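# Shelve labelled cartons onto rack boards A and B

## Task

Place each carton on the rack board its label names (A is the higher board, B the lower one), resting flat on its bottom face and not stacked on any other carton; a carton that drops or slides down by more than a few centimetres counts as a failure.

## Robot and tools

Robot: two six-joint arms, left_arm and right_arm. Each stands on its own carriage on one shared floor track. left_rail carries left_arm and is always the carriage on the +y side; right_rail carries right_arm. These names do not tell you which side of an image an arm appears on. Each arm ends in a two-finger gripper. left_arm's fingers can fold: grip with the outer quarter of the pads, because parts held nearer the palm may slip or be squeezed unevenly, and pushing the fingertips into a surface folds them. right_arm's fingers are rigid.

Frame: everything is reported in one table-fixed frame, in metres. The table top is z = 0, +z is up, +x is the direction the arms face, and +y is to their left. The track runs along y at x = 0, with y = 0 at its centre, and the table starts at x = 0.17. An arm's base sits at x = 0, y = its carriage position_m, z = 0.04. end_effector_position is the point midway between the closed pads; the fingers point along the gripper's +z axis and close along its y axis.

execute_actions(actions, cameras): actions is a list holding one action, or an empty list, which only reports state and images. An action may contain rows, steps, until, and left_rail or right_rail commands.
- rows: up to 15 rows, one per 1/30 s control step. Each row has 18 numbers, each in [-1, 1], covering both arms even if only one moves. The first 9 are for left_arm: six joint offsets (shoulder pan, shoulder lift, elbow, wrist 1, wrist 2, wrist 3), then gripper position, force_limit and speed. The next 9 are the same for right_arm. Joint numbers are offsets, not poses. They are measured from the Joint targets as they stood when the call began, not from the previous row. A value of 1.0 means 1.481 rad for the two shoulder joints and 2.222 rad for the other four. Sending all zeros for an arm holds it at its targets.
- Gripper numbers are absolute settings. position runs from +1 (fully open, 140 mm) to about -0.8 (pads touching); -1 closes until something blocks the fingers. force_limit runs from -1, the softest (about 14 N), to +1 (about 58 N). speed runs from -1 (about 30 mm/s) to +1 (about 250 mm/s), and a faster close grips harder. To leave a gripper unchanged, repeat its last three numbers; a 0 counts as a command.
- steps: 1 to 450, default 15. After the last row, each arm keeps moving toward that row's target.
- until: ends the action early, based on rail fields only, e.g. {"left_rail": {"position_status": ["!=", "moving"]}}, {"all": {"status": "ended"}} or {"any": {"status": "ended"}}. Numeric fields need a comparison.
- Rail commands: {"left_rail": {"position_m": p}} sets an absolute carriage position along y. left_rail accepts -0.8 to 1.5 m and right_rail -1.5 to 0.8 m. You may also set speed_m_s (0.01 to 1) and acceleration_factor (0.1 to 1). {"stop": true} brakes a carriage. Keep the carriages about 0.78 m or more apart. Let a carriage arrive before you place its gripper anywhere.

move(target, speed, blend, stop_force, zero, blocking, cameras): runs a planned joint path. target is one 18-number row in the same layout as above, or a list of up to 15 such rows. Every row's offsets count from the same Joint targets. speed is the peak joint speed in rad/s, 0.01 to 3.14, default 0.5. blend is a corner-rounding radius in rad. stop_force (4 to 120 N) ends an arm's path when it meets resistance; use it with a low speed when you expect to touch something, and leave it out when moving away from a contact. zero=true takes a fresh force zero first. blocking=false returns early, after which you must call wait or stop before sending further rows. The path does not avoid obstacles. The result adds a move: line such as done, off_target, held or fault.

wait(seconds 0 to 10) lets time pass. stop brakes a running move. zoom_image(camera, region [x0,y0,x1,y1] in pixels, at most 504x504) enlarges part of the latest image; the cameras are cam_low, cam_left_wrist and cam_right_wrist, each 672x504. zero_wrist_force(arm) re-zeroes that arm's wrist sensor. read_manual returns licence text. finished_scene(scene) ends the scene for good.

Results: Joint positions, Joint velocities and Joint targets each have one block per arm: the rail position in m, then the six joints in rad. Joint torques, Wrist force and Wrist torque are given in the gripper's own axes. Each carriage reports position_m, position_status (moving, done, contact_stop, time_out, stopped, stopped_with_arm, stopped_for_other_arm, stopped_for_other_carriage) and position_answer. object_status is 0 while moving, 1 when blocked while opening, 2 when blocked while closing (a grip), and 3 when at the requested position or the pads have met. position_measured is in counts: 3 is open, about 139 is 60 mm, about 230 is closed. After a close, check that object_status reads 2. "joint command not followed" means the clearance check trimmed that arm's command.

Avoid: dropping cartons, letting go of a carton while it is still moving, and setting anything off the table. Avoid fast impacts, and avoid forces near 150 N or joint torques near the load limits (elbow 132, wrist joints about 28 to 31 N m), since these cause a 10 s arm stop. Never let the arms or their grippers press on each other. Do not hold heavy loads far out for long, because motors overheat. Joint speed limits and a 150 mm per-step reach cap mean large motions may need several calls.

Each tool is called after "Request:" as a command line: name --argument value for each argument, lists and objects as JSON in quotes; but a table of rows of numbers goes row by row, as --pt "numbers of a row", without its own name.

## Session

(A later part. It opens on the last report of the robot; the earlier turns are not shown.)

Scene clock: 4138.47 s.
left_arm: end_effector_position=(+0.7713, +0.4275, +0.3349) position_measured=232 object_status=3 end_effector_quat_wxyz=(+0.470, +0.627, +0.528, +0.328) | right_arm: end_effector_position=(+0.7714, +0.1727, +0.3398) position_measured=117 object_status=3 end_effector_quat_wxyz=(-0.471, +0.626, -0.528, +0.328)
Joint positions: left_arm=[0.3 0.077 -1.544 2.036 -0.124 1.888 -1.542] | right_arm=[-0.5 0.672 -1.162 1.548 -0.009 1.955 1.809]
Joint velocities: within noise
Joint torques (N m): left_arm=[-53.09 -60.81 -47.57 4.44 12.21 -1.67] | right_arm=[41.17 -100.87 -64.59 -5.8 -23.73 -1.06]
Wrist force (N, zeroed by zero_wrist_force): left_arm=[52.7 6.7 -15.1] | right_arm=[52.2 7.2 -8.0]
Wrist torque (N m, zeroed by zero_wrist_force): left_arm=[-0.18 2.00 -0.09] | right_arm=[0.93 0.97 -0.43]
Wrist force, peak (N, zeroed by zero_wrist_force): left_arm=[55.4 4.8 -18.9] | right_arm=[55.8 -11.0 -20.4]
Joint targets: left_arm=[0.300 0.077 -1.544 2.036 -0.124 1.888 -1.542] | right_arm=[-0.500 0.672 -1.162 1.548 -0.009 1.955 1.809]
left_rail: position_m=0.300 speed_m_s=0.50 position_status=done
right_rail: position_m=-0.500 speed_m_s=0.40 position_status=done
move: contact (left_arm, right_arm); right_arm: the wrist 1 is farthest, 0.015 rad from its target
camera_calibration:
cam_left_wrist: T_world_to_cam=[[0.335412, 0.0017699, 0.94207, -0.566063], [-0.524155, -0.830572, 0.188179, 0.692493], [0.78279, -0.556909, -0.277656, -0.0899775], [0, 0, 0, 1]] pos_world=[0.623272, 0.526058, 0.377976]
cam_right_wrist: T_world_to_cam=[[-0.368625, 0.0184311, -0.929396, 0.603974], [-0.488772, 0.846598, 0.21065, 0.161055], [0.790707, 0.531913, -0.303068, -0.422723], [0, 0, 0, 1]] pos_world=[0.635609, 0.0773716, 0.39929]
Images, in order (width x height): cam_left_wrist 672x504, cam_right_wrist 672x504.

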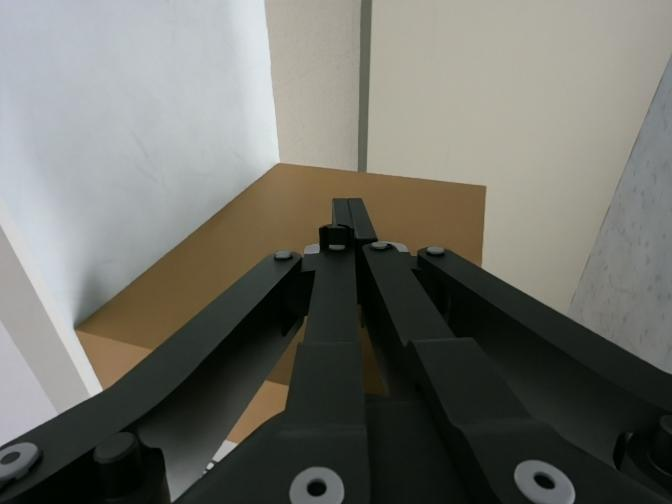

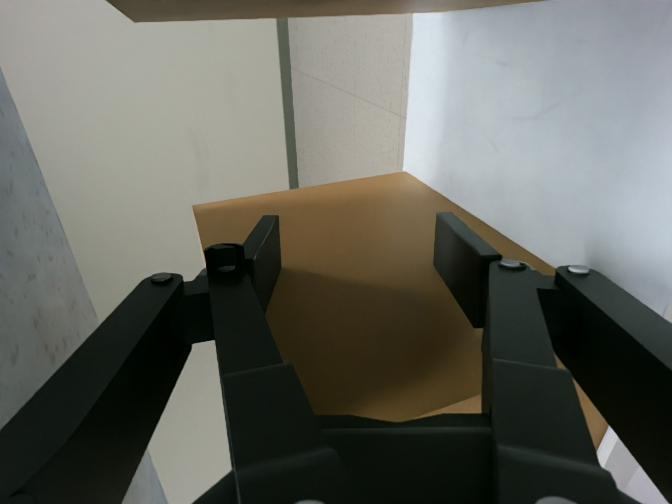

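Request:
move --target '[0,0,0,0,0,0,-1,0,-1,0,0.00240,0.00240,-0.00400,0,0,0.1,0,0]' --speed 0.01 --stop_force 20 --cameras '["cam_right_wrist"]'

Scene clock: 4157.83 s.
left_arm: end_effector_position=(+0.7713, +0.4275, +0.3349) position_measured=232 object_status=3 end_effector_quat_wxyz=(+0.470, +0.627, +0.528, +0.328) | right_arm: end_effector_position=(+0.7715, +0.1727, +0.3382) position_measured=117 object_status=3 end_effector_quat_wxyz=(-0.471, +0.626, -0.528, +0.328)
Joint positions: left_arm=[0.3 0.077 -1.544 2.036 -0.124 1.888 -1.542] | right_arm=[-0.5 0.672 -1.161 1.55 -0.013 1.955 1.809]
Joint velocities: within noise
Joint torques (N m): left_arm=[-52.93 -62.44 -45.3 0.35 12.32 -2.09] | right_arm=[41.99 -79.14 -55.54 -2.8 -23.63 -1.22]
Wrist force (N, zeroed by zero_wrist_force): left_arm=[50.8 5.3 -13.4] | right_arm=[55.5 -8.2 -23.8]
Wrist torque (N m, zeroed by zero_wrist_force): left_arm=[-0.14 1.93 -0.06] | right_arm=[1.01 0.83 -0.18]
Wrist force, peak (N, zeroed by zero_wrist_force): left_arm=[53.3 6.7 -14.7] | right_arm=[55.5 -11.0 -26.3]
Joint targets: left_arm=[0.300 0.077 -1.544 2.036 -0.124 1.888 -1.542] | right_arm=[-0.500 0.672 -1.161 1.550 -0.013 1.955 1.809]
left_rail: position_m=0.300 speed_m_s=0.50 position_status=done
right_rail: position_m=-0.500 speed_m_s=0.40 position_status=done
move: contact (right_arm)
camera_calibration:
cam_right_wrist: T_world_to_cam=[[-0.368273, 0.018773, -0.929528, 0.602236], [-0.488851, 0.846521, 0.210776, 0.161467], [0.790822, 0.532024, -0.302573, -0.423597], [0, 0, 0, 1]] pos_world=[0.63571, 0.0773726, 0.397592]
Images, in order (width x height): cam_right_wrist 672x504.

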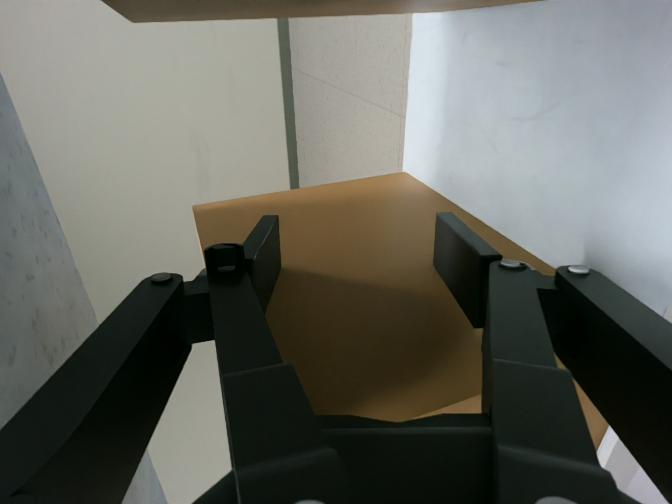

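Request:
move --target '[0.05571,0.02336,-0.01571,0.00635,0.03470,0.01481,-1,0,-1,-0.03099,-0.03336,0.03123,-0.01206,-0.01917,-0.00806,0.1,0,0]' --speed 0.03 --cameras '["cam_low"]'

Scene clock: 4225.20 s.
left_arm: end_effector_position=(+0.7716, +0.4678, +0.3340) position_measured=232 object_status=3 end_effector_quat_wxyz=(+0.470, +0.627, +0.528, +0.327) | right_arm: end_effector_position=(+0.7724, +0.1324, +0.3389) position_measured=117 object_status=3 end_effector_quat_wxyz=(-0.471, +0.626, -0.528, +0.328)
Joint positions: left_arm=[0.3 0.159 -1.51 2.001 -0.11 1.965 -1.509] | right_arm=[-0.5 0.626 -1.21 1.619 -0.039 1.912 1.791]
Joint velocities: within noise
Joint torques (N m): left_arm=[15.45 -29.02 -55.39 1.85 3 2.97] | right_arm=[-13.98 -90.37 -31.48 -4.49 -2.3 -2.45]
Wrist force (N, zeroed by zero_wrist_force): left_arm=[-0.3 0.0 0.4] | right_arm=[-5.8 -3.8 2.4]
Wrist torque (N m, zeroed by zero_wrist_force): left_arm=[0.00 0.08 0.01] | right_arm=[-0.90 1.36 0.04]
Wrist force, peak (N, zeroed by zero_wrist_force): left_arm=[51.2 5.3 -13.7] | right_arm=[55.4 -8.2 -23.5]
Joint targets: left_arm=[0.300 0.159 -1.509 2.001 -0.110 1.965 -1.509] | right_arm=[-0.500 0.626 -1.210 1.619 -0.039 1.912 1.791]
left_rail: position_m=0.300 speed_m_s=0.50 position_status=done
right_rail: position_m=-0.500 speed_m_s=0.40 position_status=done
move: done
Images, in order (width x height): cam_low 672x504.

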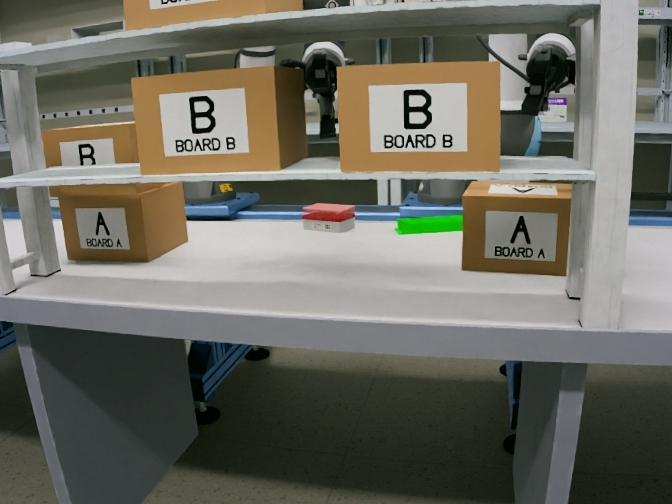

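Request:
move --pt "0.06219 -0.15530 0.10405 0.00576 0.03843 0.01683 -1 0 -1 0.10371 -0.09588 0.09478 -0.01850 0.06400 0.02858 0.1 0 0" --pt "0.28386 -0.21519 0.13852 0.05806 0.17201 0.09568 -1 0 -1 0.27502 -0.09480 0.09716 0.01134 0.16778 0.08654 0.1 0 0" --pt "0.42168 0.00606 0.04347 0.06334 0.24988 0.17116 -1 0 -1 0.31999 0.04986 -0.00671 0.03162 0.19435 0.10549 0.1 0 0" --pt "0.42168 0.19817 0.10230 -0.12354 0.24988 0.17116 -1 0 -1 0.31999 0.17866 0.04443 -0.10537 0.19435 0.10549 0.1 0 0" --speed '[0.2,0.3,0.3,0.25]' --blend '[0.02,0.05,0.05,0]' --cameras '["cam_left_wrist", "cam_right_wrist"]'

Scene clock: 4296.43 s.
left_arm: end_effector_position=(+0.5014, +0.6548, +0.0971) position_measured=232 object_status=3 end_effector_quat_wxyz=(+0.471, +0.626, +0.528, +0.328) | right_arm: end_effector_position=(+0.4764, +0.2949, +0.0968) position_measured=117 object_status=3 end_effector_quat_wxyz=(-0.470, +0.627, -0.528, +0.328)
Joint positions: left_arm=[0.3 0.784 -1.216 2.228 -0.384 2.521 -1.128] | right_arm=[-0.5 1.1 -0.946 1.718 -0.273 2.344 2.026]
Joint velocities: within noise
Joint torques (N m): left_arm=[12.67 -39.56 -13.8 -2.33 4.26 2.98] | right_arm=[12.92 -79.8 -20.53 -2.84 4.95 2.91]
Wrist force (N, zeroed by zero_wrist_force): left_arm=[-0.6 0.4 0.0] | right_arm=[-6.0 -3.5 2.5]
Wrist torque (N m, zeroed by zero_wrist_force): left_arm=[0.08 0.15 0.01] | right_arm=[-0.78 1.34 0.06]
Wrist force, peak (N, zeroed by zero_wrist_force): left_arm=[0.0 0.6 1.5] | right_arm=[-6.7 -4.2 2.9]
Joint targets: left_arm=[0.300 0.784 -1.216 2.228 -0.384 2.521 -1.128] | right_arm=[-0.500 1.100 -0.946 1.718 -0.273 2.344 2.026]
left_rail: position_m=0.300 speed_m_s=0.50 position_status=done
right_rail: position_m=-0.500 speed_m_s=0.40 position_status=done
move: done
camera_calibration:
cam_left_wrist: T_world_to_cam=[[0.335591, 0.00232386, 0.942005, -0.252259], [-0.52417, -0.830426, 0.188785, 0.78442], [0.782704, -0.557125, -0.277465, 0.18213], [0, 0, 0, 1]] pos_world=[0.353272, 0.753458, 0.140077]
cam_right_wrist: T_world_to_cam=[[-0.369697, 0.0183237, -0.928972, 0.267633], [-0.488399, 0.84671, 0.211066, -0.0357403], [0.790437, 0.531739, -0.304077, -0.327817], [0, 0, 0, 1]] pos_world=[0.340606, 0.199671, 0.156486]
Images, in order (width x height): cam_left_wrist 672x504, cam_right_wrist 672x504.

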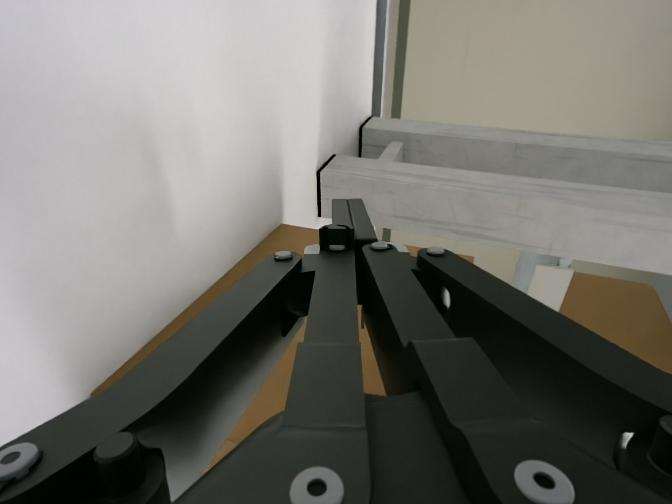

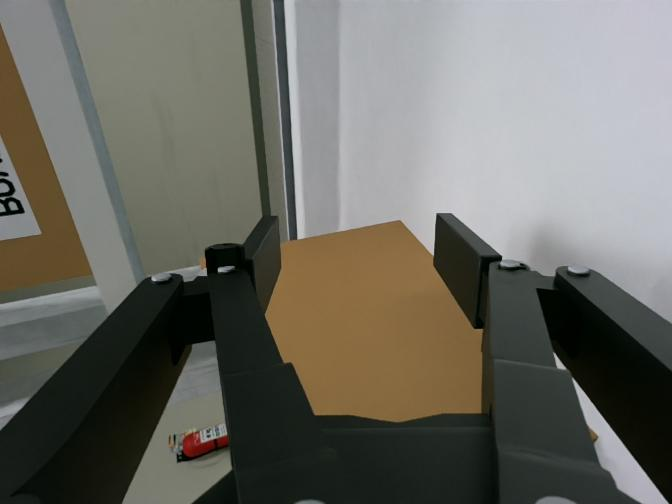

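Request:
zero_wrist_force --arm "right_arm"

Request:
zero_wrist_force --arm "left_arm"

Request:
move --target '[-0.075407,-0.062845,0.060433,-0.053982,-0.041845,-0.045067,-1,0,-1,0.024743,0.067750,-0.084594,0.047517,0.014414,0.011378,0.1,0,0]' --speed 0.036 --stop_force 7 --cameras '[]'

Wrist force sensor zeroed.

Wrist force sensor zeroed.

Scene clock: 4362.10 s.
left_arm: end_effector_position=(+0.4999, +0.6142, +0.0969) position_measured=232 object_status=3 end_effector_quat_wxyz=(+0.470, +0.627, +0.528, +0.328) | right_arm: end_effector_position=(+0.4819, +0.3441, +0.0968) position_measured=117 object_status=3 end_effector_quat_wxyz=(-0.470, +0.627, -0.528, +0.328)
Joint positions: left_arm=[0.3 0.716 -1.273 2.31 -0.457 2.464 -1.189] | right_arm=[-0.5 1.123 -0.883 1.601 -0.207 2.364 2.041]
Joint velocities: within noise
Joint torques (N m): left_arm=[12.34 -32.7 -34.69 1.63 3.35 2.22] | right_arm=[-14.56 -108.19 -23.74 -2.03 -2.25 -1.07]
Wrist force (N, zeroed by zero_wrist_force): left_arm=[0.7 -0.2 0.0] | right_arm=[1.5 -0.6 -0.7]
Wrist torque (N m, zeroed by zero_wrist_force): left_arm=[0.01 0.00 0.00] | right_arm=[0.16 0.07 0.01]
Wrist force, peak (N, zeroed by zero_wrist_force): left_arm=[7.8 -3.9 -2.3] | right_arm=[5.4 1.3 -5.9]
Joint targets: left_arm=[0.300 0.716 -1.273 2.310 -0.457 2.464 -1.189] | right_arm=[-0.500 1.123 -0.883 1.601 -0.207 2.364 2.041]
left_rail: position_m=0.300 speed_m_s=0.50 position_status=done
right_rail: position_m=-0.500 speed_m_s=0.40 position_status=done
move: contact (left_arm, right_arm); left_arm: the elbow is farthest, 0.052 rad from its target; right_arm: the elbow is farthest, 0.071 rad from its target
No camera images: "cameras" was empty.

Request:
move --target '[-0.009371,-0.007683,0.007320,-0.006439,-0.005233,-0.005439,-1,0,-1,0.002575,0.006988,-0.008751,0.004944,0.001497,0.001193,0.1,0,0]' --speed 0.02 --stop_force 50 --cameras '[]'

Scene clock: 4391.83 s.
left_arm: end_effector_position=(+0.4993, +0.6065, +0.0969) position_measured=232 object_status=3 end_effector_quat_wxyz=(+0.470, +0.627, +0.528, +0.328) | right_arm: end_effector_position=(+0.4825, +0.3520, +0.0968) position_measured=117 object_status=3 end_effector_quat_wxyz=(-0.470, +0.627, -0.528, +0.328)
Joint positions: left_arm=[0.3 0.703 -1.284 2.326 -0.471 2.452 -1.201] | right_arm=[-0.5 1.126 -0.872 1.581 -0.196 2.367 2.044]
Joint velocities: within noise
Joint torques (N m): left_arm=[-18.95 -50.53 -11.69 8.23 14.08 1.6] | right_arm=[32.44 -83.73 -57.76 -2.54 -10.11 0.85]
Wrist force (N, zeroed by zero_wrist_force): left_arm=[50.4 -4.4 -12.0] | right_arm=[46.3 -4.7 -18.0]
Wrist torque (N m, zeroed by zero_wrist_force): left_arm=[0.14 1.67 0.09] | right_arm=[0.94 0.77 1.87]
Wrist force, peak (N, zeroed by zero_wrist_force): left_arm=[51.0 -4.6 -11.6] | right_arm=[46.5 -4.7 -17.5]
Joint targets: left_arm=[0.300 0.703 -1.284 2.326 -0.471 2.453 -1.201] | right_arm=[-0.500 1.126 -0.872 1.581 -0.196 2.367 2.044]
left_rail: position_m=0.300 speed_m_s=0.50 position_status=done
right_rail: position_m=-0.500 speed_m_s=0.40 position_status=done
move: contact (left_arm)
No camera images: "cameras" was empty.

Request:
move --target '[-0.000351,-0.012635,-0.001283,0.009543,-0.000198,-0.000203,-1,0,-1,0.000095,-0.007282,-0.001629,0.006514,0.000054,0.000045,0.1,0,0]' --speed 0.02 --cameras '["cam_low"]'

Scene clock: 4410.87 s.
left_arm: end_effector_position=(+0.4992, +0.6062, +0.1063) position_measured=232 object_status=3 end_effector_quat_wxyz=(+0.470, +0.627, +0.528, +0.328) end_effector_velocity=(+0.000, +0.000, +0.001) end_effector_angular_velocity=(-0.001, +0.001, +0.001) | right_arm: end_effector_position=(+0.4824, +0.3523, +0.1072) position_measured=117 object_status=3 end_effector_quat_wxyz=(-0.470, +0.627, -0.528, +0.328)
Joint positions: left_arm=[0.3 0.702 -1.302 2.323 -0.45 2.452 -1.202] | right_arm=[-0.5 1.127 -0.883 1.578 -0.182 2.367 2.044]
Joint velocities: left_arm=[0 0.001 -0.002 -0.001 0.005 0 0] | right_arm=[within noise]
Joint torques (N m): left_arm=[-41.62 -80.39 -16.9 11.04 11.3 -2.91] | right_arm=[36.14 -112.15 -63.08 -2.8 -11.17 0.75]
Wrist force (N, zeroed by zero_wrist_force): left_arm=[51.1 -16.0 -4.4] | right_arm=[50.5 1.2 -11.9]
Wrist torque (N m, zeroed by zero_wrist_force): left_arm=[0.21 1.87 0.23] | right_arm=[0.58 0.95 1.93]
Wrist force, peak (N, zeroed by zero_wrist_force): left_arm=[51.3 -16.0 -4.3] | right_arm=[50.5 0.4 -12.6]
Joint targets: left_arm=[0.300 0.702 -1.302 2.323 -0.450 2.452 -1.202] | right_arm=[-0.500 1.127 -0.883 1.577 -0.182 2.367 2.044]
left_rail: position_m=0.300 speed_m_s=0.50 position_status=done
right_rail: position_m=-0.500 speed_m_s=0.40 position_status=done
move: done
Images, in order (width x height): cam_low 672x504.

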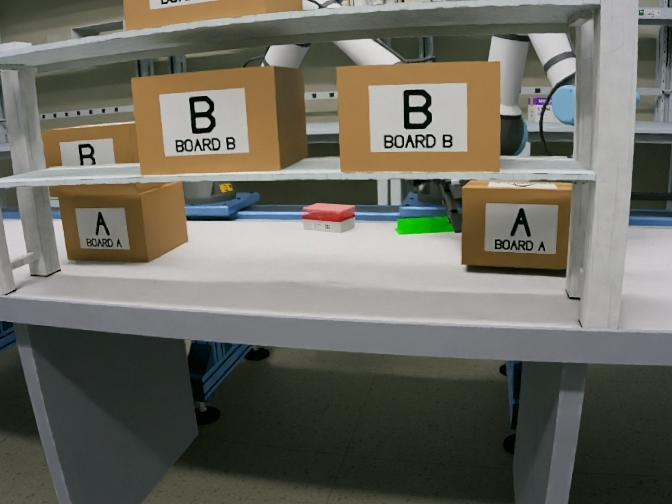

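Request:
move --pt "0.007789 -0.093205 -0.016083 0.081654 0.004365 0.004449 -1 0 -1 -0.007524 -0.049891 -0.016124 0.046914 -0.004363 -0.003462 0.1 0 0" --pt "-0.027945 -0.212240 -0.028113 0.158054 -0.015827 -0.015131 -1 0 -1 -0.017864 -0.124479 -0.014019 0.091239 -0.010404 -0.008130 0.1 0 0" --speed '[0.1,0.1]' --blend 0.02 --cameras '["cam_low"]'

Scene clock: 4591.03 s.
left_arm: end_effector_position=(+0.4917, +0.5798, +0.2701) position_measured=232 object_status=3 end_effector_quat_wxyz=(+0.470, +0.627, +0.528, +0.328) | right_arm: end_effector_position=(+0.4918, +0.3260, +0.2722) position_measured=117 object_status=3 end_effector_quat_wxyz=(-0.470, +0.627, -0.528, +0.328)
Joint positions: left_arm=[0.3 0.661 -1.617 2.261 -0.099 2.417 -1.235] | right_arm=[-0.5 1.1 -1.068 1.546 0.021 2.344 2.026]
Joint velocities: within noise
Joint torques (N m): left_arm=[-45.32 -66.18 -31.82 13.38 12.63 -3] | right_arm=[14.11 -107.39 -57.92 -6.67 -24.52 -2.42]
Wrist force (N, zeroed by zero_wrist_force): left_arm=[58.9 -8.9 -10.1] | right_arm=[59.1 7.4 -11.6]
Wrist torque (N m, zeroed by zero_wrist_force): left_arm=[-0.02 2.10 0.11] | right_arm=[-0.19 1.22 0.07]
Wrist force, peak (N, zeroed by zero_wrist_force): left_arm=[59.3 -9.6 -9.0] | right_arm=[59.6 8.5 -11.1]
Joint targets: left_arm=[0.300 0.661 -1.617 2.261 -0.099 2.417 -1.235] | right_arm=[-0.500 1.100 -1.068 1.546 0.021 2.344 2.026]
left_rail: position_m=0.300 speed_m_s=0.50 position_status=done
right_rail: position_m=-0.500 speed_m_s=0.40 position_status=done
move: done
Images, in order (width x height): cam_low 672x504.

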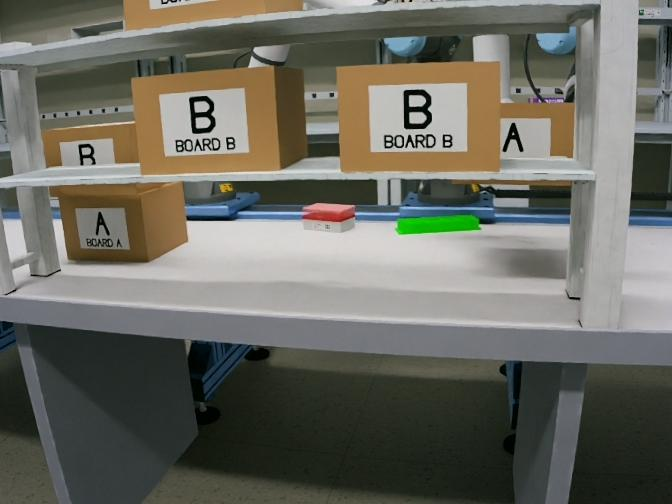

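Request:
execute_actions --actions '[]' --cameras '[]'

Scene clock: 4645.37 s.
left_arm: end_effector_position=(+0.4917, +0.5798, +0.2702) position_measured=232 object_status=3 end_effector_quat_wxyz=(+0.470, +0.627, +0.528, +0.328) | right_arm: end_effector_position=(+0.4918, +0.3260, +0.2723) position_measured=117 object_status=3 end_effector_quat_wxyz=(-0.470, +0.627, -0.528, +0.328)
Joint positions: left_arm=[0.3 0.661 -1.617 2.261 -0.099 2.417 -1.235] | right_arm=[-0.5 1.1 -1.068 1.546 0.021 2.344 2.026]
Joint velocities: within noise
Joint torques (N m): left_arm=[-46.2 -63.14 -29.2 11.23 12.8 -3.05] | right_arm=[14.51 -106.69 -65.57 -7.14 -24 -2.61]
Wrist force (N, zeroed by zero_wrist_force): left_arm=[59.0 -9.5 -9.1] | right_arm=[59.4 8.3 -10.8]
Wrist torque (N m, zeroed by zero_wrist_force): left_arm=[0.06 2.06 0.11] | right_arm=[-0.17 1.19 0.08]
Wrist force, peak (N, zeroed by zero_wrist_force): left_arm=[59.4 -9.8 -9.3] | right_arm=[59.9 8.2 -10.9]
Joint targets: left_arm=[0.300 0.661 -1.617 2.261 -0.099 2.417 -1.235] | right_arm=[-0.500 1.100 -1.068 1.546 0.021 2.344 2.026]
Tool commands: left_gripper/position=-1.0 left_gripper/force_limit=+0.0 left_gripper/speed=-1.0 right_gripper/position=+0.1 right_gripper/force_limit=+0.0 right_gripper/speed=+0.0
left_rail: position_m=0.300 speed_m_s=0.50 position_status=done
right_rail: position_m=-0.500 speed_m_s=0.40 position_status=done
No camera images: "cameras" was empty.

Request:
move --pt "-0.039371 -0.098752 -0.026309 0.077938 -0.022691 -0.019380 -1 0 -1 -0.011219 -0.066912 -0.008333 0.049512 -0.006581 -0.004928 0.1 0 0" --pt "-0.083514 -0.173760 -0.064962 0.153096 -0.048577 -0.038809 -1 0 -1 -0.022803 -0.123082 -0.028438 0.103676 -0.013405 -0.009875 0.1 0 0" --speed 0.1 --blend 0.02 --cameras '[]'

Scene clock: 4705.60 s.
left_arm: end_effector_position=(+0.4914, +0.5285, +0.4451) position_measured=232 object_status=3 end_effector_quat_wxyz=(+0.470, +0.627, +0.528, +0.328) | right_arm: end_effector_position=(+0.4918, +0.2740, +0.4472) position_measured=117 object_status=3 end_effector_quat_wxyz=(-0.470, +0.627, -0.528, +0.328)
Joint positions: left_arm=[0.3 0.537 -1.874 2.116 0.241 2.309 -1.321] | right_arm=[-0.5 1.066 -1.25 1.483 0.251 2.315 2.004]
Joint velocities: within noise
Joint torques (N m): left_arm=[-44.08 -50.13 -51.85 9.97 12.18 -2.97] | right_arm=[12.87 -86.6 -70.45 -6.64 -24.73 -2.41]
Wrist force (N, zeroed by zero_wrist_force): left_arm=[59.1 -9.2 -9.4] | right_arm=[59.4 8.3 -10.9]
Wrist torque (N m, zeroed by zero_wrist_force): left_arm=[0.09 2.04 0.11] | right_arm=[-0.07 1.19 0.17]
Wrist force, peak (N, zeroed by zero_wrist_force): left_arm=[59.6 -10.5 -9.3] | right_arm=[59.8 8.6 -10.7]
Joint targets: left_arm=[0.300 0.537 -1.874 2.116 0.241 2.309 -1.321] | right_arm=[-0.500 1.066 -1.250 1.483 0.251 2.315 2.004]
left_rail: position_m=0.300 speed_m_s=0.50 position_status=done
right_rail: position_m=-0.500 speed_m_s=0.40 position_status=done
move: done
No camera images: "cameras" was empty.

Request:
move --pt "-0.050844 -0.052108 -0.048943 0.070719 -0.030278 -0.019991 -1 0 -1 -0.012661 -0.045427 -0.030627 0.057379 -0.007486 -0.005252 0.1 0 0" --pt "-0.108549 -0.082469 -0.106926 0.136968 -0.065106 -0.040230 -1 0 -1 -0.026302 -0.078174 -0.072394 0.117351 -0.015590 -0.010749 0.1 0 0" --speed 0.1 --blend 0.02 --cameras '["cam_low"]'

Scene clock: 4721.43 s.
left_arm: end_effector_position=(+0.4912, +0.4765, +0.6195) position_measured=232 object_status=3 end_effector_quat_wxyz=(+0.470, +0.627, +0.528, +0.328) | right_arm: end_effector_position=(+0.4918, +0.2220, +0.6217) position_measured=117 object_status=3 end_effector_quat_wxyz=(-0.470, +0.627, -0.528, +0.328)
Joint positions: left_arm=[0.3 0.376 -1.996 1.879 0.546 2.164 -1.411] | right_arm=[-0.5 1.027 -1.366 1.322 0.512 2.28 1.98]
Joint velocities: within noise
Joint torques (N m): left_arm=[-45.37 -47.37 -64 7.01 13.32 -2.68] | right_arm=[16.16 -63.27 -64.17 -7.67 -27.42 -2.5]
Wrist force (N, zeroed by zero_wrist_force): left_arm=[63.8 -8.7 -11.1] | right_arm=[63.9 6.6 -12.3]
Wrist torque (N m, zeroed by zero_wrist_force): left_arm=[0.11 2.19 0.11] | right_arm=[-0.14 1.34 0.24]
Wrist force, peak (N, zeroed by zero_wrist_force): left_arm=[66.9 -10.4 -10.9] | right_arm=[67.5 7.2 -13.1]
Joint targets: left_arm=[0.300 0.376 -1.996 1.879 0.546 2.164 -1.411] | right_arm=[-0.500 1.027 -1.366 1.322 0.512 2.280 1.980]
left_rail: position_m=0.300 speed_m_s=0.50 position_status=done
right_rail: position_m=-0.500 speed_m_s=0.40 position_status=done
move: done
Images, in order (width x height): cam_low 672x504.

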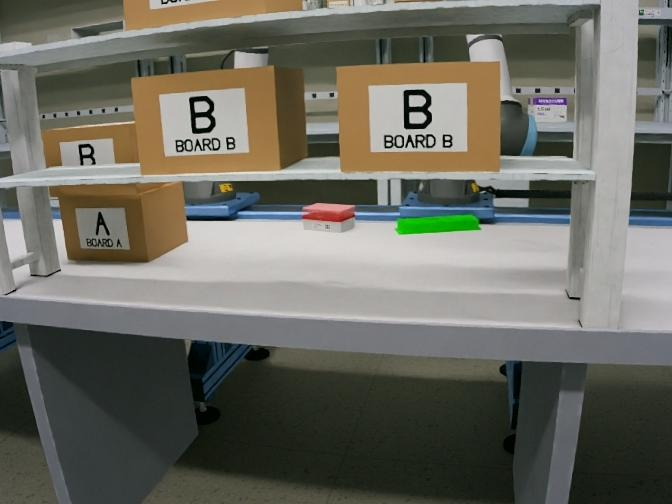

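Request:
move --pt "-0.061677 0.034970 -0.014635 -0.019039 -0.037608 -0.019558 -1 0 -1 -0.054292 0.004322 -0.004386 -0.011128 -0.032529 -0.020261 0.1 0 0" --pt "-0.110851 0.076413 -0.033127 -0.034685 -0.067857 -0.033762 -1 0 -1 -0.105148 0.016222 -0.014714 -0.018434 -0.063367 -0.037360 0.1 0 0" --pt "-0.148266 0.123025 -0.055705 -0.047310 -0.090987 -0.043965 -1 0 -1 -0.152845 0.033795 -0.029751 -0.022628 -0.092531 -0.052080 0.1 0 0" --speed 0.1 --blend 0.01 --cameras '[]'

Scene clock: 4854.60 s.
left_arm: end_effector_position=(+0.6552, +0.4483, +0.6208) position_measured=232 object_status=3 end_effector_quat_wxyz=(+0.469, +0.627, +0.528, +0.328) | right_arm: end_effector_position=(+0.6559, +0.1910, +0.6205) position_measured=117 object_status=3 end_effector_quat_wxyz=(-0.470, +0.627, -0.528, +0.328)
Joint positions: left_arm=[0.3 0.157 -1.814 1.755 0.441 1.962 -1.509] | right_arm=[-0.5 0.801 -1.316 1.256 0.462 2.074 1.865]
Joint velocities: within noise
Joint torques (N m): left_arm=[-46.58 -14.47 -64.31 -3.92 9.25 -3.57] | right_arm=[13.96 -58.24 -64.38 -18.4 -20.73 -2.28]
Wrist force (N, zeroed by zero_wrist_force): left_arm=[45.0 -6.5 -7.9] | right_arm=[45.9 9.2 -7.2]
Wrist torque (N m, zeroed by zero_wrist_force): left_arm=[0.01 1.56 0.09] | right_arm=[-0.24 0.89 -0.31]
Wrist force, peak (N, zeroed by zero_wrist_force): left_arm=[63.7 -9.9 -10.9] | right_arm=[64.4 7.5 -11.9]
Joint targets: left_arm=[0.300 0.157 -1.814 1.755 0.441 1.962 -1.509] | right_arm=[-0.500 0.801 -1.316 1.256 0.462 2.074 1.865]
left_rail: position_m=0.300 speed_m_s=0.50 position_status=done
right_rail: position_m=-0.500 speed_m_s=0.40 position_status=done
move: done
No camera images: "cameras" was empty.

Request:
move --pt "-0.030865 0.049229 -0.026300 -0.009453 -0.019135 -0.008102 -1 0 -1 -0.043433 0.024155 -0.020736 -0.001075 -0.026720 -0.012513 0.1 0 0" --pt "-0.054123 0.101377 -0.056640 -0.015808 -0.033592 -0.014036 -1 0 -1 -0.083965 0.052593 -0.045972 0.000732 -0.051780 -0.023563 0.1 0 0" --speed 0.1 --blend 0.01 --cameras '["cam_left_wrist", "cam_right_wrist"]'

Scene clock: 4897.77 s.
left_arm: end_effector_position=(+0.7649, +0.4269, +0.6218) position_measured=232 object_status=3 end_effector_quat_wxyz=(+0.469, +0.627, +0.528, +0.328) | right_arm: end_effector_position=(+0.7655, +0.1728, +0.6195) position_measured=117 object_status=3 end_effector_quat_wxyz=(-0.470, +0.627, -0.528, +0.328)
Joint positions: left_arm=[0.3 0.076 -1.664 1.629 0.406 1.888 -1.54] | right_arm=[-0.5 0.677 -1.238 1.154 0.463 1.959 1.812]
Joint velocities: within noise
Joint torques (N m): left_arm=[-67.66 -30.46 -69.84 -5.57 13.3 -2.86] | right_arm=[34.31 -60.55 -62.33 -5.66 -30.67 -2.74]
Wrist force (N, zeroed by zero_wrist_force): left_arm=[63.7 -9.8 -11.6] | right_arm=[64.7 6.8 -10.2]
Wrist torque (N m, zeroed by zero_wrist_force): left_arm=[0.15 2.15 0.13] | right_arm=[-0.14 1.29 0.42]
Wrist force, peak (N, zeroed by zero_wrist_force): left_arm=[63.7 -9.8 -11.6] | right_arm=[65.1 6.7 -10.3]
Joint targets: left_arm=[0.300 0.076 -1.664 1.629 0.406 1.887 -1.540] | right_arm=[-0.500 0.677 -1.238 1.154 0.463 1.959 1.812]
left_rail: position_m=0.300 speed_m_s=0.50 position_status=done
right_rail: position_m=-0.500 speed_m_s=0.40 position_status=done
move: done
camera_calibration:
cam_left_wrist: T_world_to_cam=[[0.33722, -0.0000698454, 0.941426, -0.834289], [-0.524138, -0.830695, 0.187686, 0.634959], [0.782024, -0.556728, -0.280164, -0.0034833], [0, 0, 0, 1]] pos_world=[0.616869, 0.52546, 0.665273]
cam_right_wrist: T_world_to_cam=[[-0.370058, 0.0186044, -0.928822, 0.862464], [-0.488137, 0.846767, 0.211443, 0.0981387], [0.79043, 0.531639, -0.304271, -0.3324], [0, 0, 0, 1]] pos_world=[0.629806, 0.0775706, 0.679185]
Images, in order (width x height): cam_left_wrist 672x504, cam_right_wrist 672x504.

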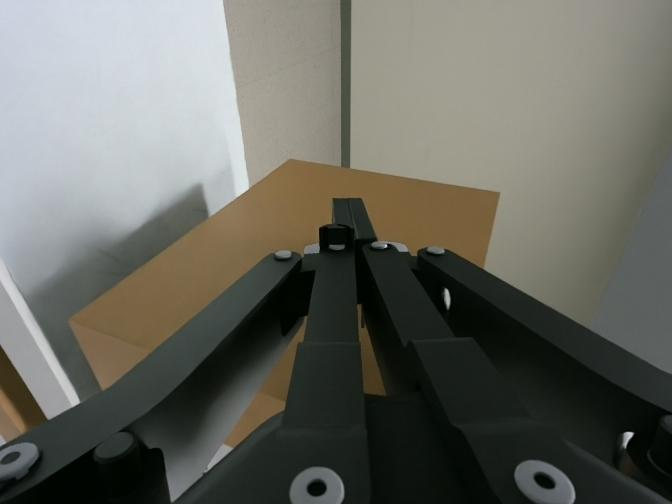

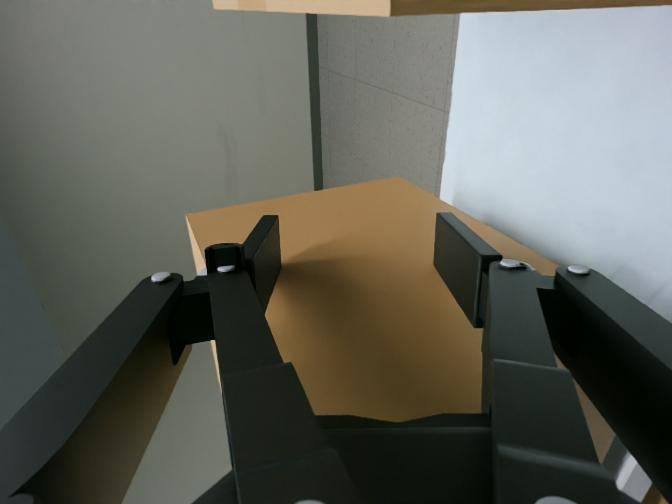

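Request:
zoom_image --camera "cam_right_wrist" --region '[160, 150, 640, 510]'

Request:
zoom_image --camera "cam_left_wrist" --region '[40, 140, 520, 500]'

Invalid region (160, 150, 640, 510): it reaches outside that camera's 672x504 image.

Scaled by 1.050.

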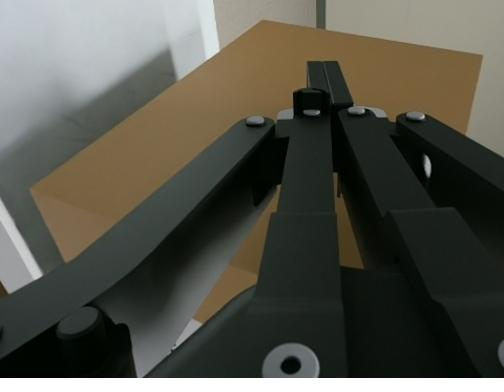

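Request:
zoom_image --camera "cam_right_wrist" --region '[170, 150, 650, 504]'

Scaled by 1.050.

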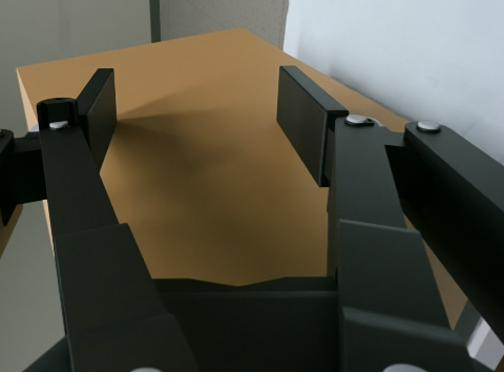

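Request:
move --target '[0.001144,0.000726,0.035015,-0.035403,0.000711,0.000292,-1,0,-1,-0.000590,-0.003085,0.038237,-0.036239,-0.000365,-0.000156,0.1,0,0]' --speed 0.02 --stop_force 8 --cameras '["cam_low"]'

Scene clock: 5060.60 s.
left_arm: end_effector_position=(+0.7654, +0.4275, +0.5880) position_measured=232 object_status=3 end_effector_quat_wxyz=(+0.469, +0.627, +0.528, +0.328) | right_arm: end_effector_position=(+0.7660, +0.1725, +0.5887) position_measured=117 object_status=3 end_effector_quat_wxyz=(-0.470, +0.626, -0.528, +0.328)
Joint positions: left_arm=[0.3 0.078 -1.663 1.688 0.346 1.889 -1.539] | right_arm=[-0.5 0.676 -1.241 1.212 0.408 1.959 1.812]
Joint velocities: within noise
Joint torques (N m): left_arm=[-37.54 -33.03 -62.99 1.69 28.48 0.84] | right_arm=[35.69 -57.89 -58.75 -5.86 -22.59 1.25]
Wrist force (N, zeroed by zero_wrist_force): left_arm=[57.4 -5.3 -10.4] | right_arm=[58.6 2.3 -13.3]
Wrist torque (N m, zeroed by zero_wrist_force): left_arm=[-0.05 1.96 0.05] | right_arm=[-1.10 1.06 -0.38]
Wrist force, peak (N, zeroed by zero_wrist_force): left_arm=[64.1 -10.8 -11.8] | right_arm=[65.0 6.8 -10.7]
Joint targets: left_arm=[0.300 0.078 -1.663 1.688 0.346 1.889 -1.539] | right_arm=[-0.500 0.676 -1.241 1.212 0.408 1.959 1.812]
left_rail: position_m=0.300 speed_m_s=0.50 position_status=done
right_rail: position_m=-0.500 speed_m_s=0.40 position_status=done
move: contact (left_arm, right_arm); left_arm: the elbow is farthest, 0.019 rad from its target; right_arm: the elbow is farthest, 0.027 rad from its target
Images, in order (width x height): cam_low 672x504.

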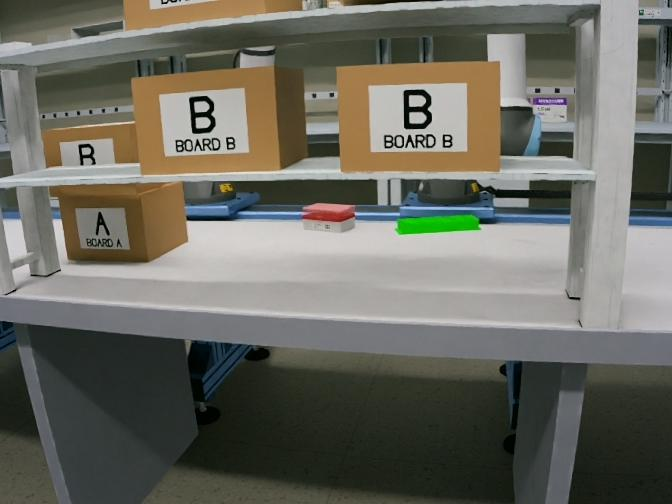

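Request:
move --target '[0,0.000222,0.006168,-0.006316,0,0,-1,0,-1,0,-0.000273,0.006547,-0.006365,0,0,0.1,0,0]' --speed 0.01 --stop_force 14 --cameras '["cam_left_wrist"]'

Scene clock: 5077.40 s.
left_arm: end_effector_position=(+0.7653, +0.4275, +0.5800) position_measured=232 object_status=3 end_effector_quat_wxyz=(+0.469, +0.627, +0.528, +0.328) | right_arm: end_effector_position=(+0.7659, +0.1724, +0.5826) position_measured=117 object_status=3 end_effector_quat_wxyz=(-0.470, +0.626, -0.528, +0.328)
Joint positions: left_arm=[0.3 0.078 -1.663 1.701 0.332 1.889 -1.539] | right_arm=[-0.5 0.676 -1.241 1.224 0.397 1.959 1.812]
Joint velocities: within noise
Joint torques (N m): left_arm=[-57.54 -14.78 -34.03 -1.01 12.59 -1.6] | right_arm=[45.44 -45.53 -49.53 -3.16 -9.22 1.21]
Wrist force (N, zeroed by zero_wrist_force): left_arm=[58.1 3.0 -17.3] | right_arm=[57.8 -9.5 -17.6]
Wrist torque (N m, zeroed by zero_wrist_force): left_arm=[-0.15 1.88 -0.10] | right_arm=[-1.14 0.93 -0.71]
Wrist force, peak (N, zeroed by zero_wrist_force): left_arm=[61.8 2.9 -13.6] | right_arm=[57.6 -10.5 -19.6]
Joint targets: left_arm=[0.300 0.078 -1.663 1.701 0.332 1.889 -1.539] | right_arm=[-0.500 0.676 -1.241 1.224 0.397 1.959 1.812]
left_rail: position_m=0.300 speed_m_s=0.50 position_status=done
right_rail: position_m=-0.500 speed_m_s=0.40 position_status=done
move: contact (right_arm)
camera_calibration:
cam_left_wrist: T_world_to_cam=[[0.337054, -0.000102811, 0.941485, -0.794929], [-0.524153, -0.830714, 0.187557, 0.643683], [0.782086, -0.556699, -0.280049, -0.015404], [0, 0, 0, 1]] pos_world=[0.61737, 0.52606, 0.623372]
Images, in order (width x height): cam_left_wrist 672x504.

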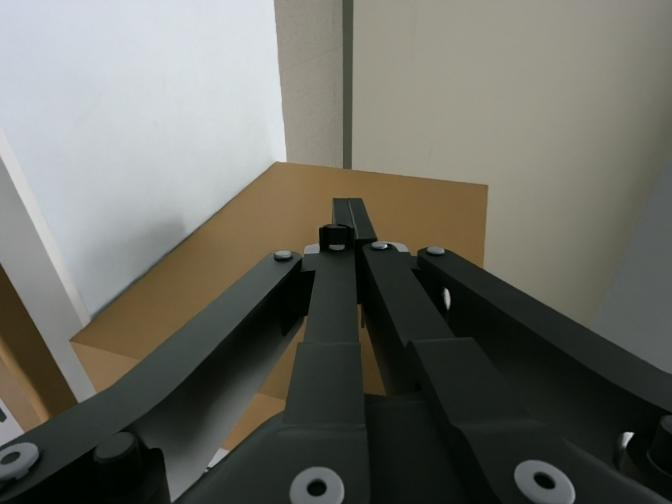

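Request:
zoom_image --camera "cam_left_wrist" --region '[40, 130, 320, 350]'

Scaled by 1.800.

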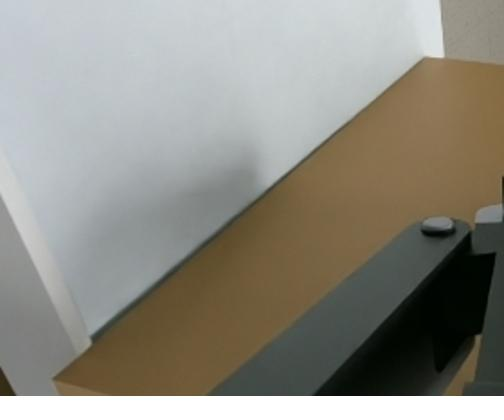

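Request:
move --target '[0.055794,0.022225,-0.013276,0.002821,0.034775,0.013209,-1,0,-1,-0.030267,-0.038473,0.033527,-0.011435,-0.018936,-0.008172,0.1,0,0]' --speed 0.03 --cameras '["cam_left_wrist"]'

Scene clock: 5168.03 s.
left_arm: end_effector_position=(+0.7653, +0.4673, +0.5805) position_measured=232 object_status=3 end_effector_quat_wxyz=(+0.470, +0.626, +0.528, +0.328) | right_arm: end_effector_position=(+0.7659, +0.1326, +0.5830) position_measured=117 object_status=3 end_effector_quat_wxyz=(-0.471, +0.626, -0.528, +0.328)
Joint positions: left_arm=[0.3 0.16 -1.63 1.672 0.338 1.966 -1.51] | right_arm=[-0.5 0.631 -1.298 1.298 0.371 1.917 1.794]
Joint velocities: within noise
Joint torques (N m): left_arm=[14.38 -26.18 -61.96 1.64 2.14 3.2] | right_arm=[-16.28 -89.14 -35.49 -4.61 -2.12 -2.29]
Wrist force (N, zeroed by zero_wrist_force): left_arm=[0.4 -0.5 -0.3] | right_arm=[7.5 1.3 -3.1]
Wrist torque (N m, zeroed by zero_wrist_force): left_arm=[-0.08 -0.10 -0.01] | right_arm=[0.25 -1.59 -0.05]
Wrist force, peak (N, zeroed by zero_wrist_force): left_arm=[58.2 3.7 -17.8] | right_arm=[57.5 -11.3 -19.3]
Joint targets: left_arm=[0.300 0.160 -1.630 1.672 0.338 1.966 -1.510] | right_arm=[-0.500 0.631 -1.298 1.298 0.371 1.917 1.794]
left_rail: position_m=0.300 speed_m_s=0.50 position_status=done
right_rail: position_m=-0.500 speed_m_s=0.40 position_status=done
move: done
camera_calibration:
cam_left_wrist: T_world_to_cam=[[0.336222, 0.00263929, 0.941779, -0.796178], [-0.523706, -0.830602, 0.189294, 0.675198], [0.782743, -0.556861, -0.277884, 0.00527112], [0, 0, 0, 1]] pos_world=[0.617172, 0.565857, 0.623478]
Images, in order (width x height): cam_left_wrist 672x504.

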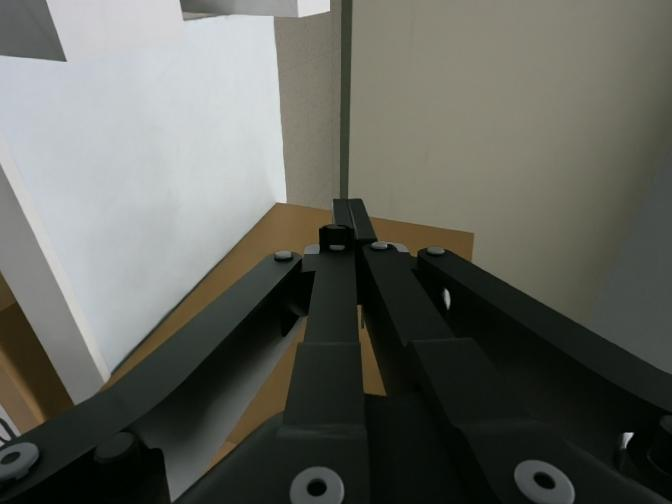

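Request:
execute_actions --actions '[]' --cameras '["cam_right_wrist"]'

Scene clock: 5176.93 s.
left_arm: end_effector_position=(+0.7653, +0.4674, +0.5805) position_measured=232 object_status=3 end_effector_quat_wxyz=(+0.470, +0.626, +0.528, +0.328) | right_arm: end_effector_position=(+0.7659, +0.1325, +0.5830) position_measured=117 object_status=3 end_effector_quat_wxyz=(-0.471, +0.626, -0.528, +0.328)
Joint positions: left_arm=[0.3 0.16 -1.63 1.672 0.338 1.966 -1.51] | right_arm=[-0.5 0.631 -1.298 1.298 0.371 1.917 1.794]
Joint velocities: within noise
Joint torques (N m): left_arm=[11.91 -23.75 -55.96 1.77 2.49 2.95] | right_arm=[-13.45 -87.11 -40.22 -3.23 -2.13 -2.52]
Wrist force (N, zeroed by zero_wrist_force): left_arm=[0.4 -0.2 -0.1] | right_arm=[7.7 1.6 -3.0]
Wrist torque (N m, zeroed by zero_wrist_force): left_arm=[-0.01 -0.08 -0.01] | right_arm=[0.33 -1.64 -0.05]
Wrist force, peak (N, zeroed by zero_wrist_force): left_arm=[0.9 -0.2 0.0] | right_arm=[8.0 1.8 -3.3]
Joint targets: left_arm=[0.300 0.160 -1.630 1.672 0.338 1.966 -1.510] | right_arm=[-0.500 0.631 -1.298 1.298 0.371 1.917 1.794]
Tool commands: left_gripper/position=-1.0 left_gripper/force_limit=+0.0 left_gripper/speed=-1.0 right_gripper/position=+0.1 right_gripper/force_limit=+0.0 right_gripper/speed=+0.0
left_rail: position_m=0.300 speed_m_s=0.50 position_status=done
right_rail: position_m=-0.500 speed_m_s=0.40 position_status=done
camera_calibration:
cam_right_wrist: T_world_to_cam=[[-0.368573, 0.0191465, -0.929402, 0.82857], [-0.488953, 0.846322, 0.211339, 0.140869], [0.790619, 0.532328, -0.30257, -0.323596], [0, 0, 0, 1]] pos_world=[0.630108, 0.0371745, 0.642393]
Images, in order (width x height): cam_right_wrist 672x504.

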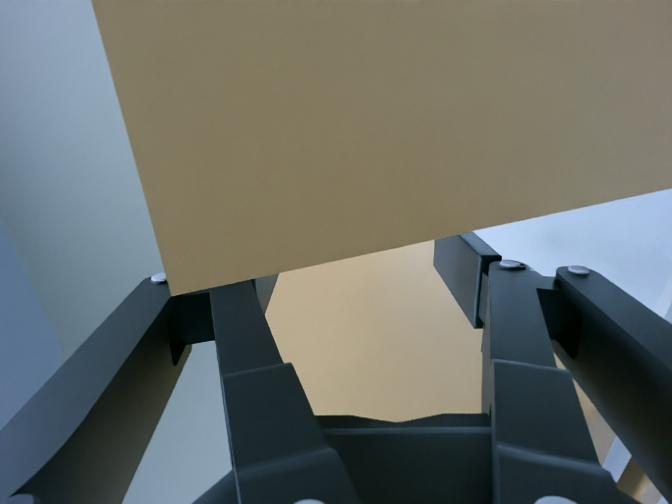

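Request:
move --pt "0.067776 -0.159497 0.085599 0.028817 0.041777 0.018924 -1 0 -1 0.109402 -0.111764 0.088795 -0.001977 0.067586 0.030044 0.1 0 0" --pt "0.254069 -0.141941 0.154680 -0.014523 0.154423 0.083371 -1 0 -1 0.205689 -0.100690 0.157562 -0.061743 0.126317 0.060784 0.1 0 0" --speed 0.35 --blend 0.03 --cameras '["cam_right_wrist"]'

Scene clock: 5212.20 s.
left_arm: end_effector_position=(+0.5159, +0.5428, +0.4888) position_measured=232 object_status=3 end_effector_quat_wxyz=(+0.470, +0.626, +0.528, +0.328) | right_arm: end_effector_position=(+0.5160, +0.1572, +0.4899) position_measured=117 object_status=3 end_effector_quat_wxyz=(-0.471, +0.626, -0.528, +0.328)
Joint positions: left_arm=[0.3 0.536 -1.84 2.015 0.306 2.309 -1.325] | right_arm=[-0.5 0.936 -1.448 1.648 0.234 2.197 1.929]
Joint velocities: within noise
Joint torques (N m): left_arm=[10.97 -1.81 -38.39 -2.87 4.48 3.32] | right_arm=[9.76 -47.08 -32.55 -3.42 4.12 2.91]
Wrist force (N, zeroed by zero_wrist_force): left_arm=[0.7 -0.4 -0.2] | right_arm=[7.1 2.3 -3.1]
Wrist torque (N m, zeroed by zero_wrist_force): left_arm=[-0.08 -0.16 -0.01] | right_arm=[0.49 -1.61 -0.05]
Wrist force, peak (N, zeroed by zero_wrist_force): left_arm=[1.4 -2.1 -1.3] | right_arm=[8.2 1.3 -4.4]
Joint targets: left_arm=[0.300 0.537 -1.840 2.016 0.306 2.309 -1.325] | right_arm=[-0.500 0.936 -1.447 1.648 0.234 2.197 1.929]
left_rail: position_m=0.300 speed_m_s=0.50 position_status=done
right_rail: position_m=-0.500 speed_m_s=0.40 position_status=done
move: done
camera_calibration:
cam_right_wrist: T_world_to_cam=[[-0.368727, 0.0194161, -0.929335, 0.649469], [-0.488839, 0.846314, 0.211635, 0.0172451], [0.790618, 0.53233, -0.302568, -0.167339], [0, 0, 0, 1]] pos_world=[0.380208, 0.0618749, 0.549293]
Images, in order (width x height): cam_right_wrist 672x504.

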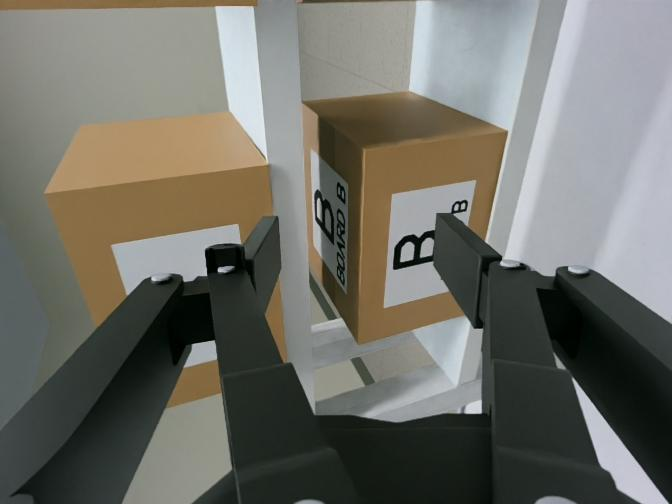

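Request:
zero_wrist_force --arm "left_arm"

Request:
zero_wrist_force --arm "right_arm"

Request:
execute_actions --actions '[{"right_rail": {"position_m": -1.17}, "steps": 200, "until": {"right_rail": {"position_status": ["!=", "moving"]}}}]' --cameras '[]'

Request:
execute_actions --actions '[{"left_rail": {"position_m": -0.37}, "steps": 200, "until": {"left_rail": {"position_status": ["!=", "moving"]}}}]' --cameras '["cam_left_wrist", "cam_right_wrist"]'

Wrist force sensor zeroed.

Wrist force sensor zeroed.

Scene clock: 5232.87 s.
left_arm: end_effector_position=(+0.5158, +0.5428, +0.4887) position_measured=232 object_status=3 end_effector_quat_wxyz=(+0.470, +0.626, +0.528, +0.328) | right_arm: end_effector_position=(+0.5159, -0.5127, +0.4899) position_measured=117 object_status=3 end_effector_quat_wxyz=(-0.471, +0.626, -0.528, +0.328) end_effector_velocity=(+0.001, -0.002, -0.001) end_effector_angular_velocity=(-0.004, +0.000, -0.002)
Joint positions: left_arm=[0.3 0.537 -1.84 2.016 0.306 2.309 -1.325] | right_arm=[-1.17 0.936 -1.448 1.648 0.234 2.197 1.929]
Joint velocities: left_arm=[within noise] | right_arm=[-0.001 -0.002 0.001 0 0.001 0.001 -0.002]
Joint torques (N m): left_arm=[11.08 -2.45 -46.88 0.09 2.97 3.21] | right_arm=[6.23 -56.17 -42.16 -1.04 3.88 2.85]
Wrist force (N, zeroed by zero_wrist_force): left_arm=[-0.1 -0.1 0.1] | right_arm=[0.4 0.0 -0.2]
Wrist torque (N m, zeroed by zero_wrist_force): left_arm=[-0.02 0.02 0.00] | right_arm=[-0.01 -0.08 0.00]
Wrist force, peak (N, zeroed by zero_wrist_force): left_arm=[-0.4 0.3 0.4] | right_arm=[1.7 0.2 -0.4]
Joint targets: left_arm=[0.300 0.537 -1.840 2.016 0.306 2.309 -1.325] | right_arm=[-1.170 0.936 -1.447 1.648 0.234 2.197 1.929]
Tool commands: left_gripper/position=-1.0 left_gripper/force_limit=+0.0 left_gripper/speed=-1.0 right_gripper/position=+0.1 right_gripper/force_limit=+0.0 right_gripper/speed=+0.0
left_rail: position_m=0.300 speed_m_s=0.50 position_status=done
right_rail: position_m=-1.170 speed_m_s=0.40 position_status=done
No camera images: "cameras" was empty.

Scene clock: 5235.23 s.
left_arm: end_effector_position=(+0.5158, -0.1271, +0.4887) position_measured=232 object_status=3 end_effector_quat_wxyz=(+0.470, +0.626, +0.528, +0.328) end_effector_velocity=(+0.000, -0.002, +0.001) end_effector_angular_velocity=(+0.000, -0.001, +0.000) | right_arm: end_effector_position=(+0.5159, -0.5128, +0.4898) position_measured=117 object_status=3 end_effector_quat_wxyz=(-0.471, +0.626, -0.528, +0.328)
Joint positions: left_arm=[-0.37 0.537 -1.84 2.016 0.306 2.309 -1.325] | right_arm=[-1.17 0.936 -1.447 1.648 0.234 2.197 1.929]
Joint velocities: left_arm=[-0.001 0 0 0 -0.001 0 -0.001] | right_arm=[within noise]
Joint torques (N m): left_arm=[9.74 -28.78 -50.54 0.86 2.27 2.89] | right_arm=[4.9 -48.91 -46.47 0.13 3.65 2.71]
Wrist force (N, zeroed by zero_wrist_force): left_arm=[0.3 0.1 0.1] | right_arm=[0.1 0.1 0.1]
Wrist torque (N m, zeroed by zero_wrist_force): left_arm=[0.02 -0.07 0.00] | right_arm=[0.03 -0.04 0.00]
Wrist force, peak (N, zeroed by zero_wrist_force): left_arm=[2.0 0.2 -0.4] | right_arm=[0.7 0.0 -0.1]
Joint targets: left_arm=[-0.370 0.537 -1.840 2.016 0.306 2.309 -1.325] | right_arm=[-1.170 0.936 -1.447 1.648 0.234 2.197 1.929]
Tool commands: left_gripper/position=-1.0 left_gripper/force_limit=+0.0 left_gripper/speed=-1.0 right_gripper/position=+0.1 right_gripper/force_limit=+0.0 right_gripper/speed=+0.0
left_rail: position_m=-0.370 speed_m_s=0.50 position_status=done
right_rail: position_m=-1.170 speed_m_s=0.40 position_status=done
camera_calibration:
cam_left_wrist: T_world_to_cam=[[0.336173, 0.00278946, 0.941796, -0.624382], [-0.523648, -0.83062, 0.189376, 0.0681693], [0.782803, -0.556833, -0.277771, -0.156074], [0, 0, 0, 1]] pos_world=[0.367772, -0.0285427, 0.531778]
cam_right_wrist: T_world_to_cam=[[-0.368727, 0.0194161, -0.929335, 0.662348], [-0.488839, 0.846314, 0.211635, 0.584248], [0.790618, 0.53233, -0.302568, 0.189371], [0, 0, 0, 1]] pos_world=[0.380108, -0.608125, 0.549193]
Images, in order (width x height): cam_left_wrist 672x504, cam_right_wrist 672x504.

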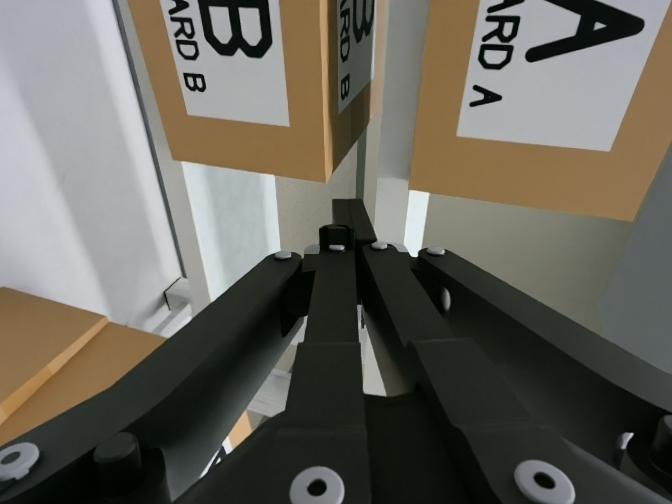

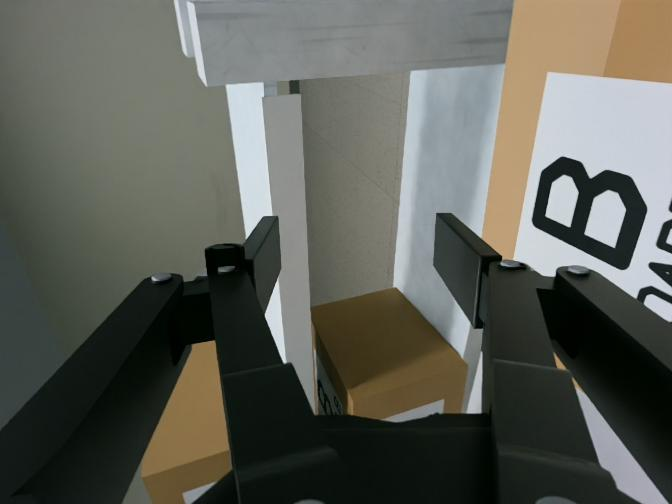

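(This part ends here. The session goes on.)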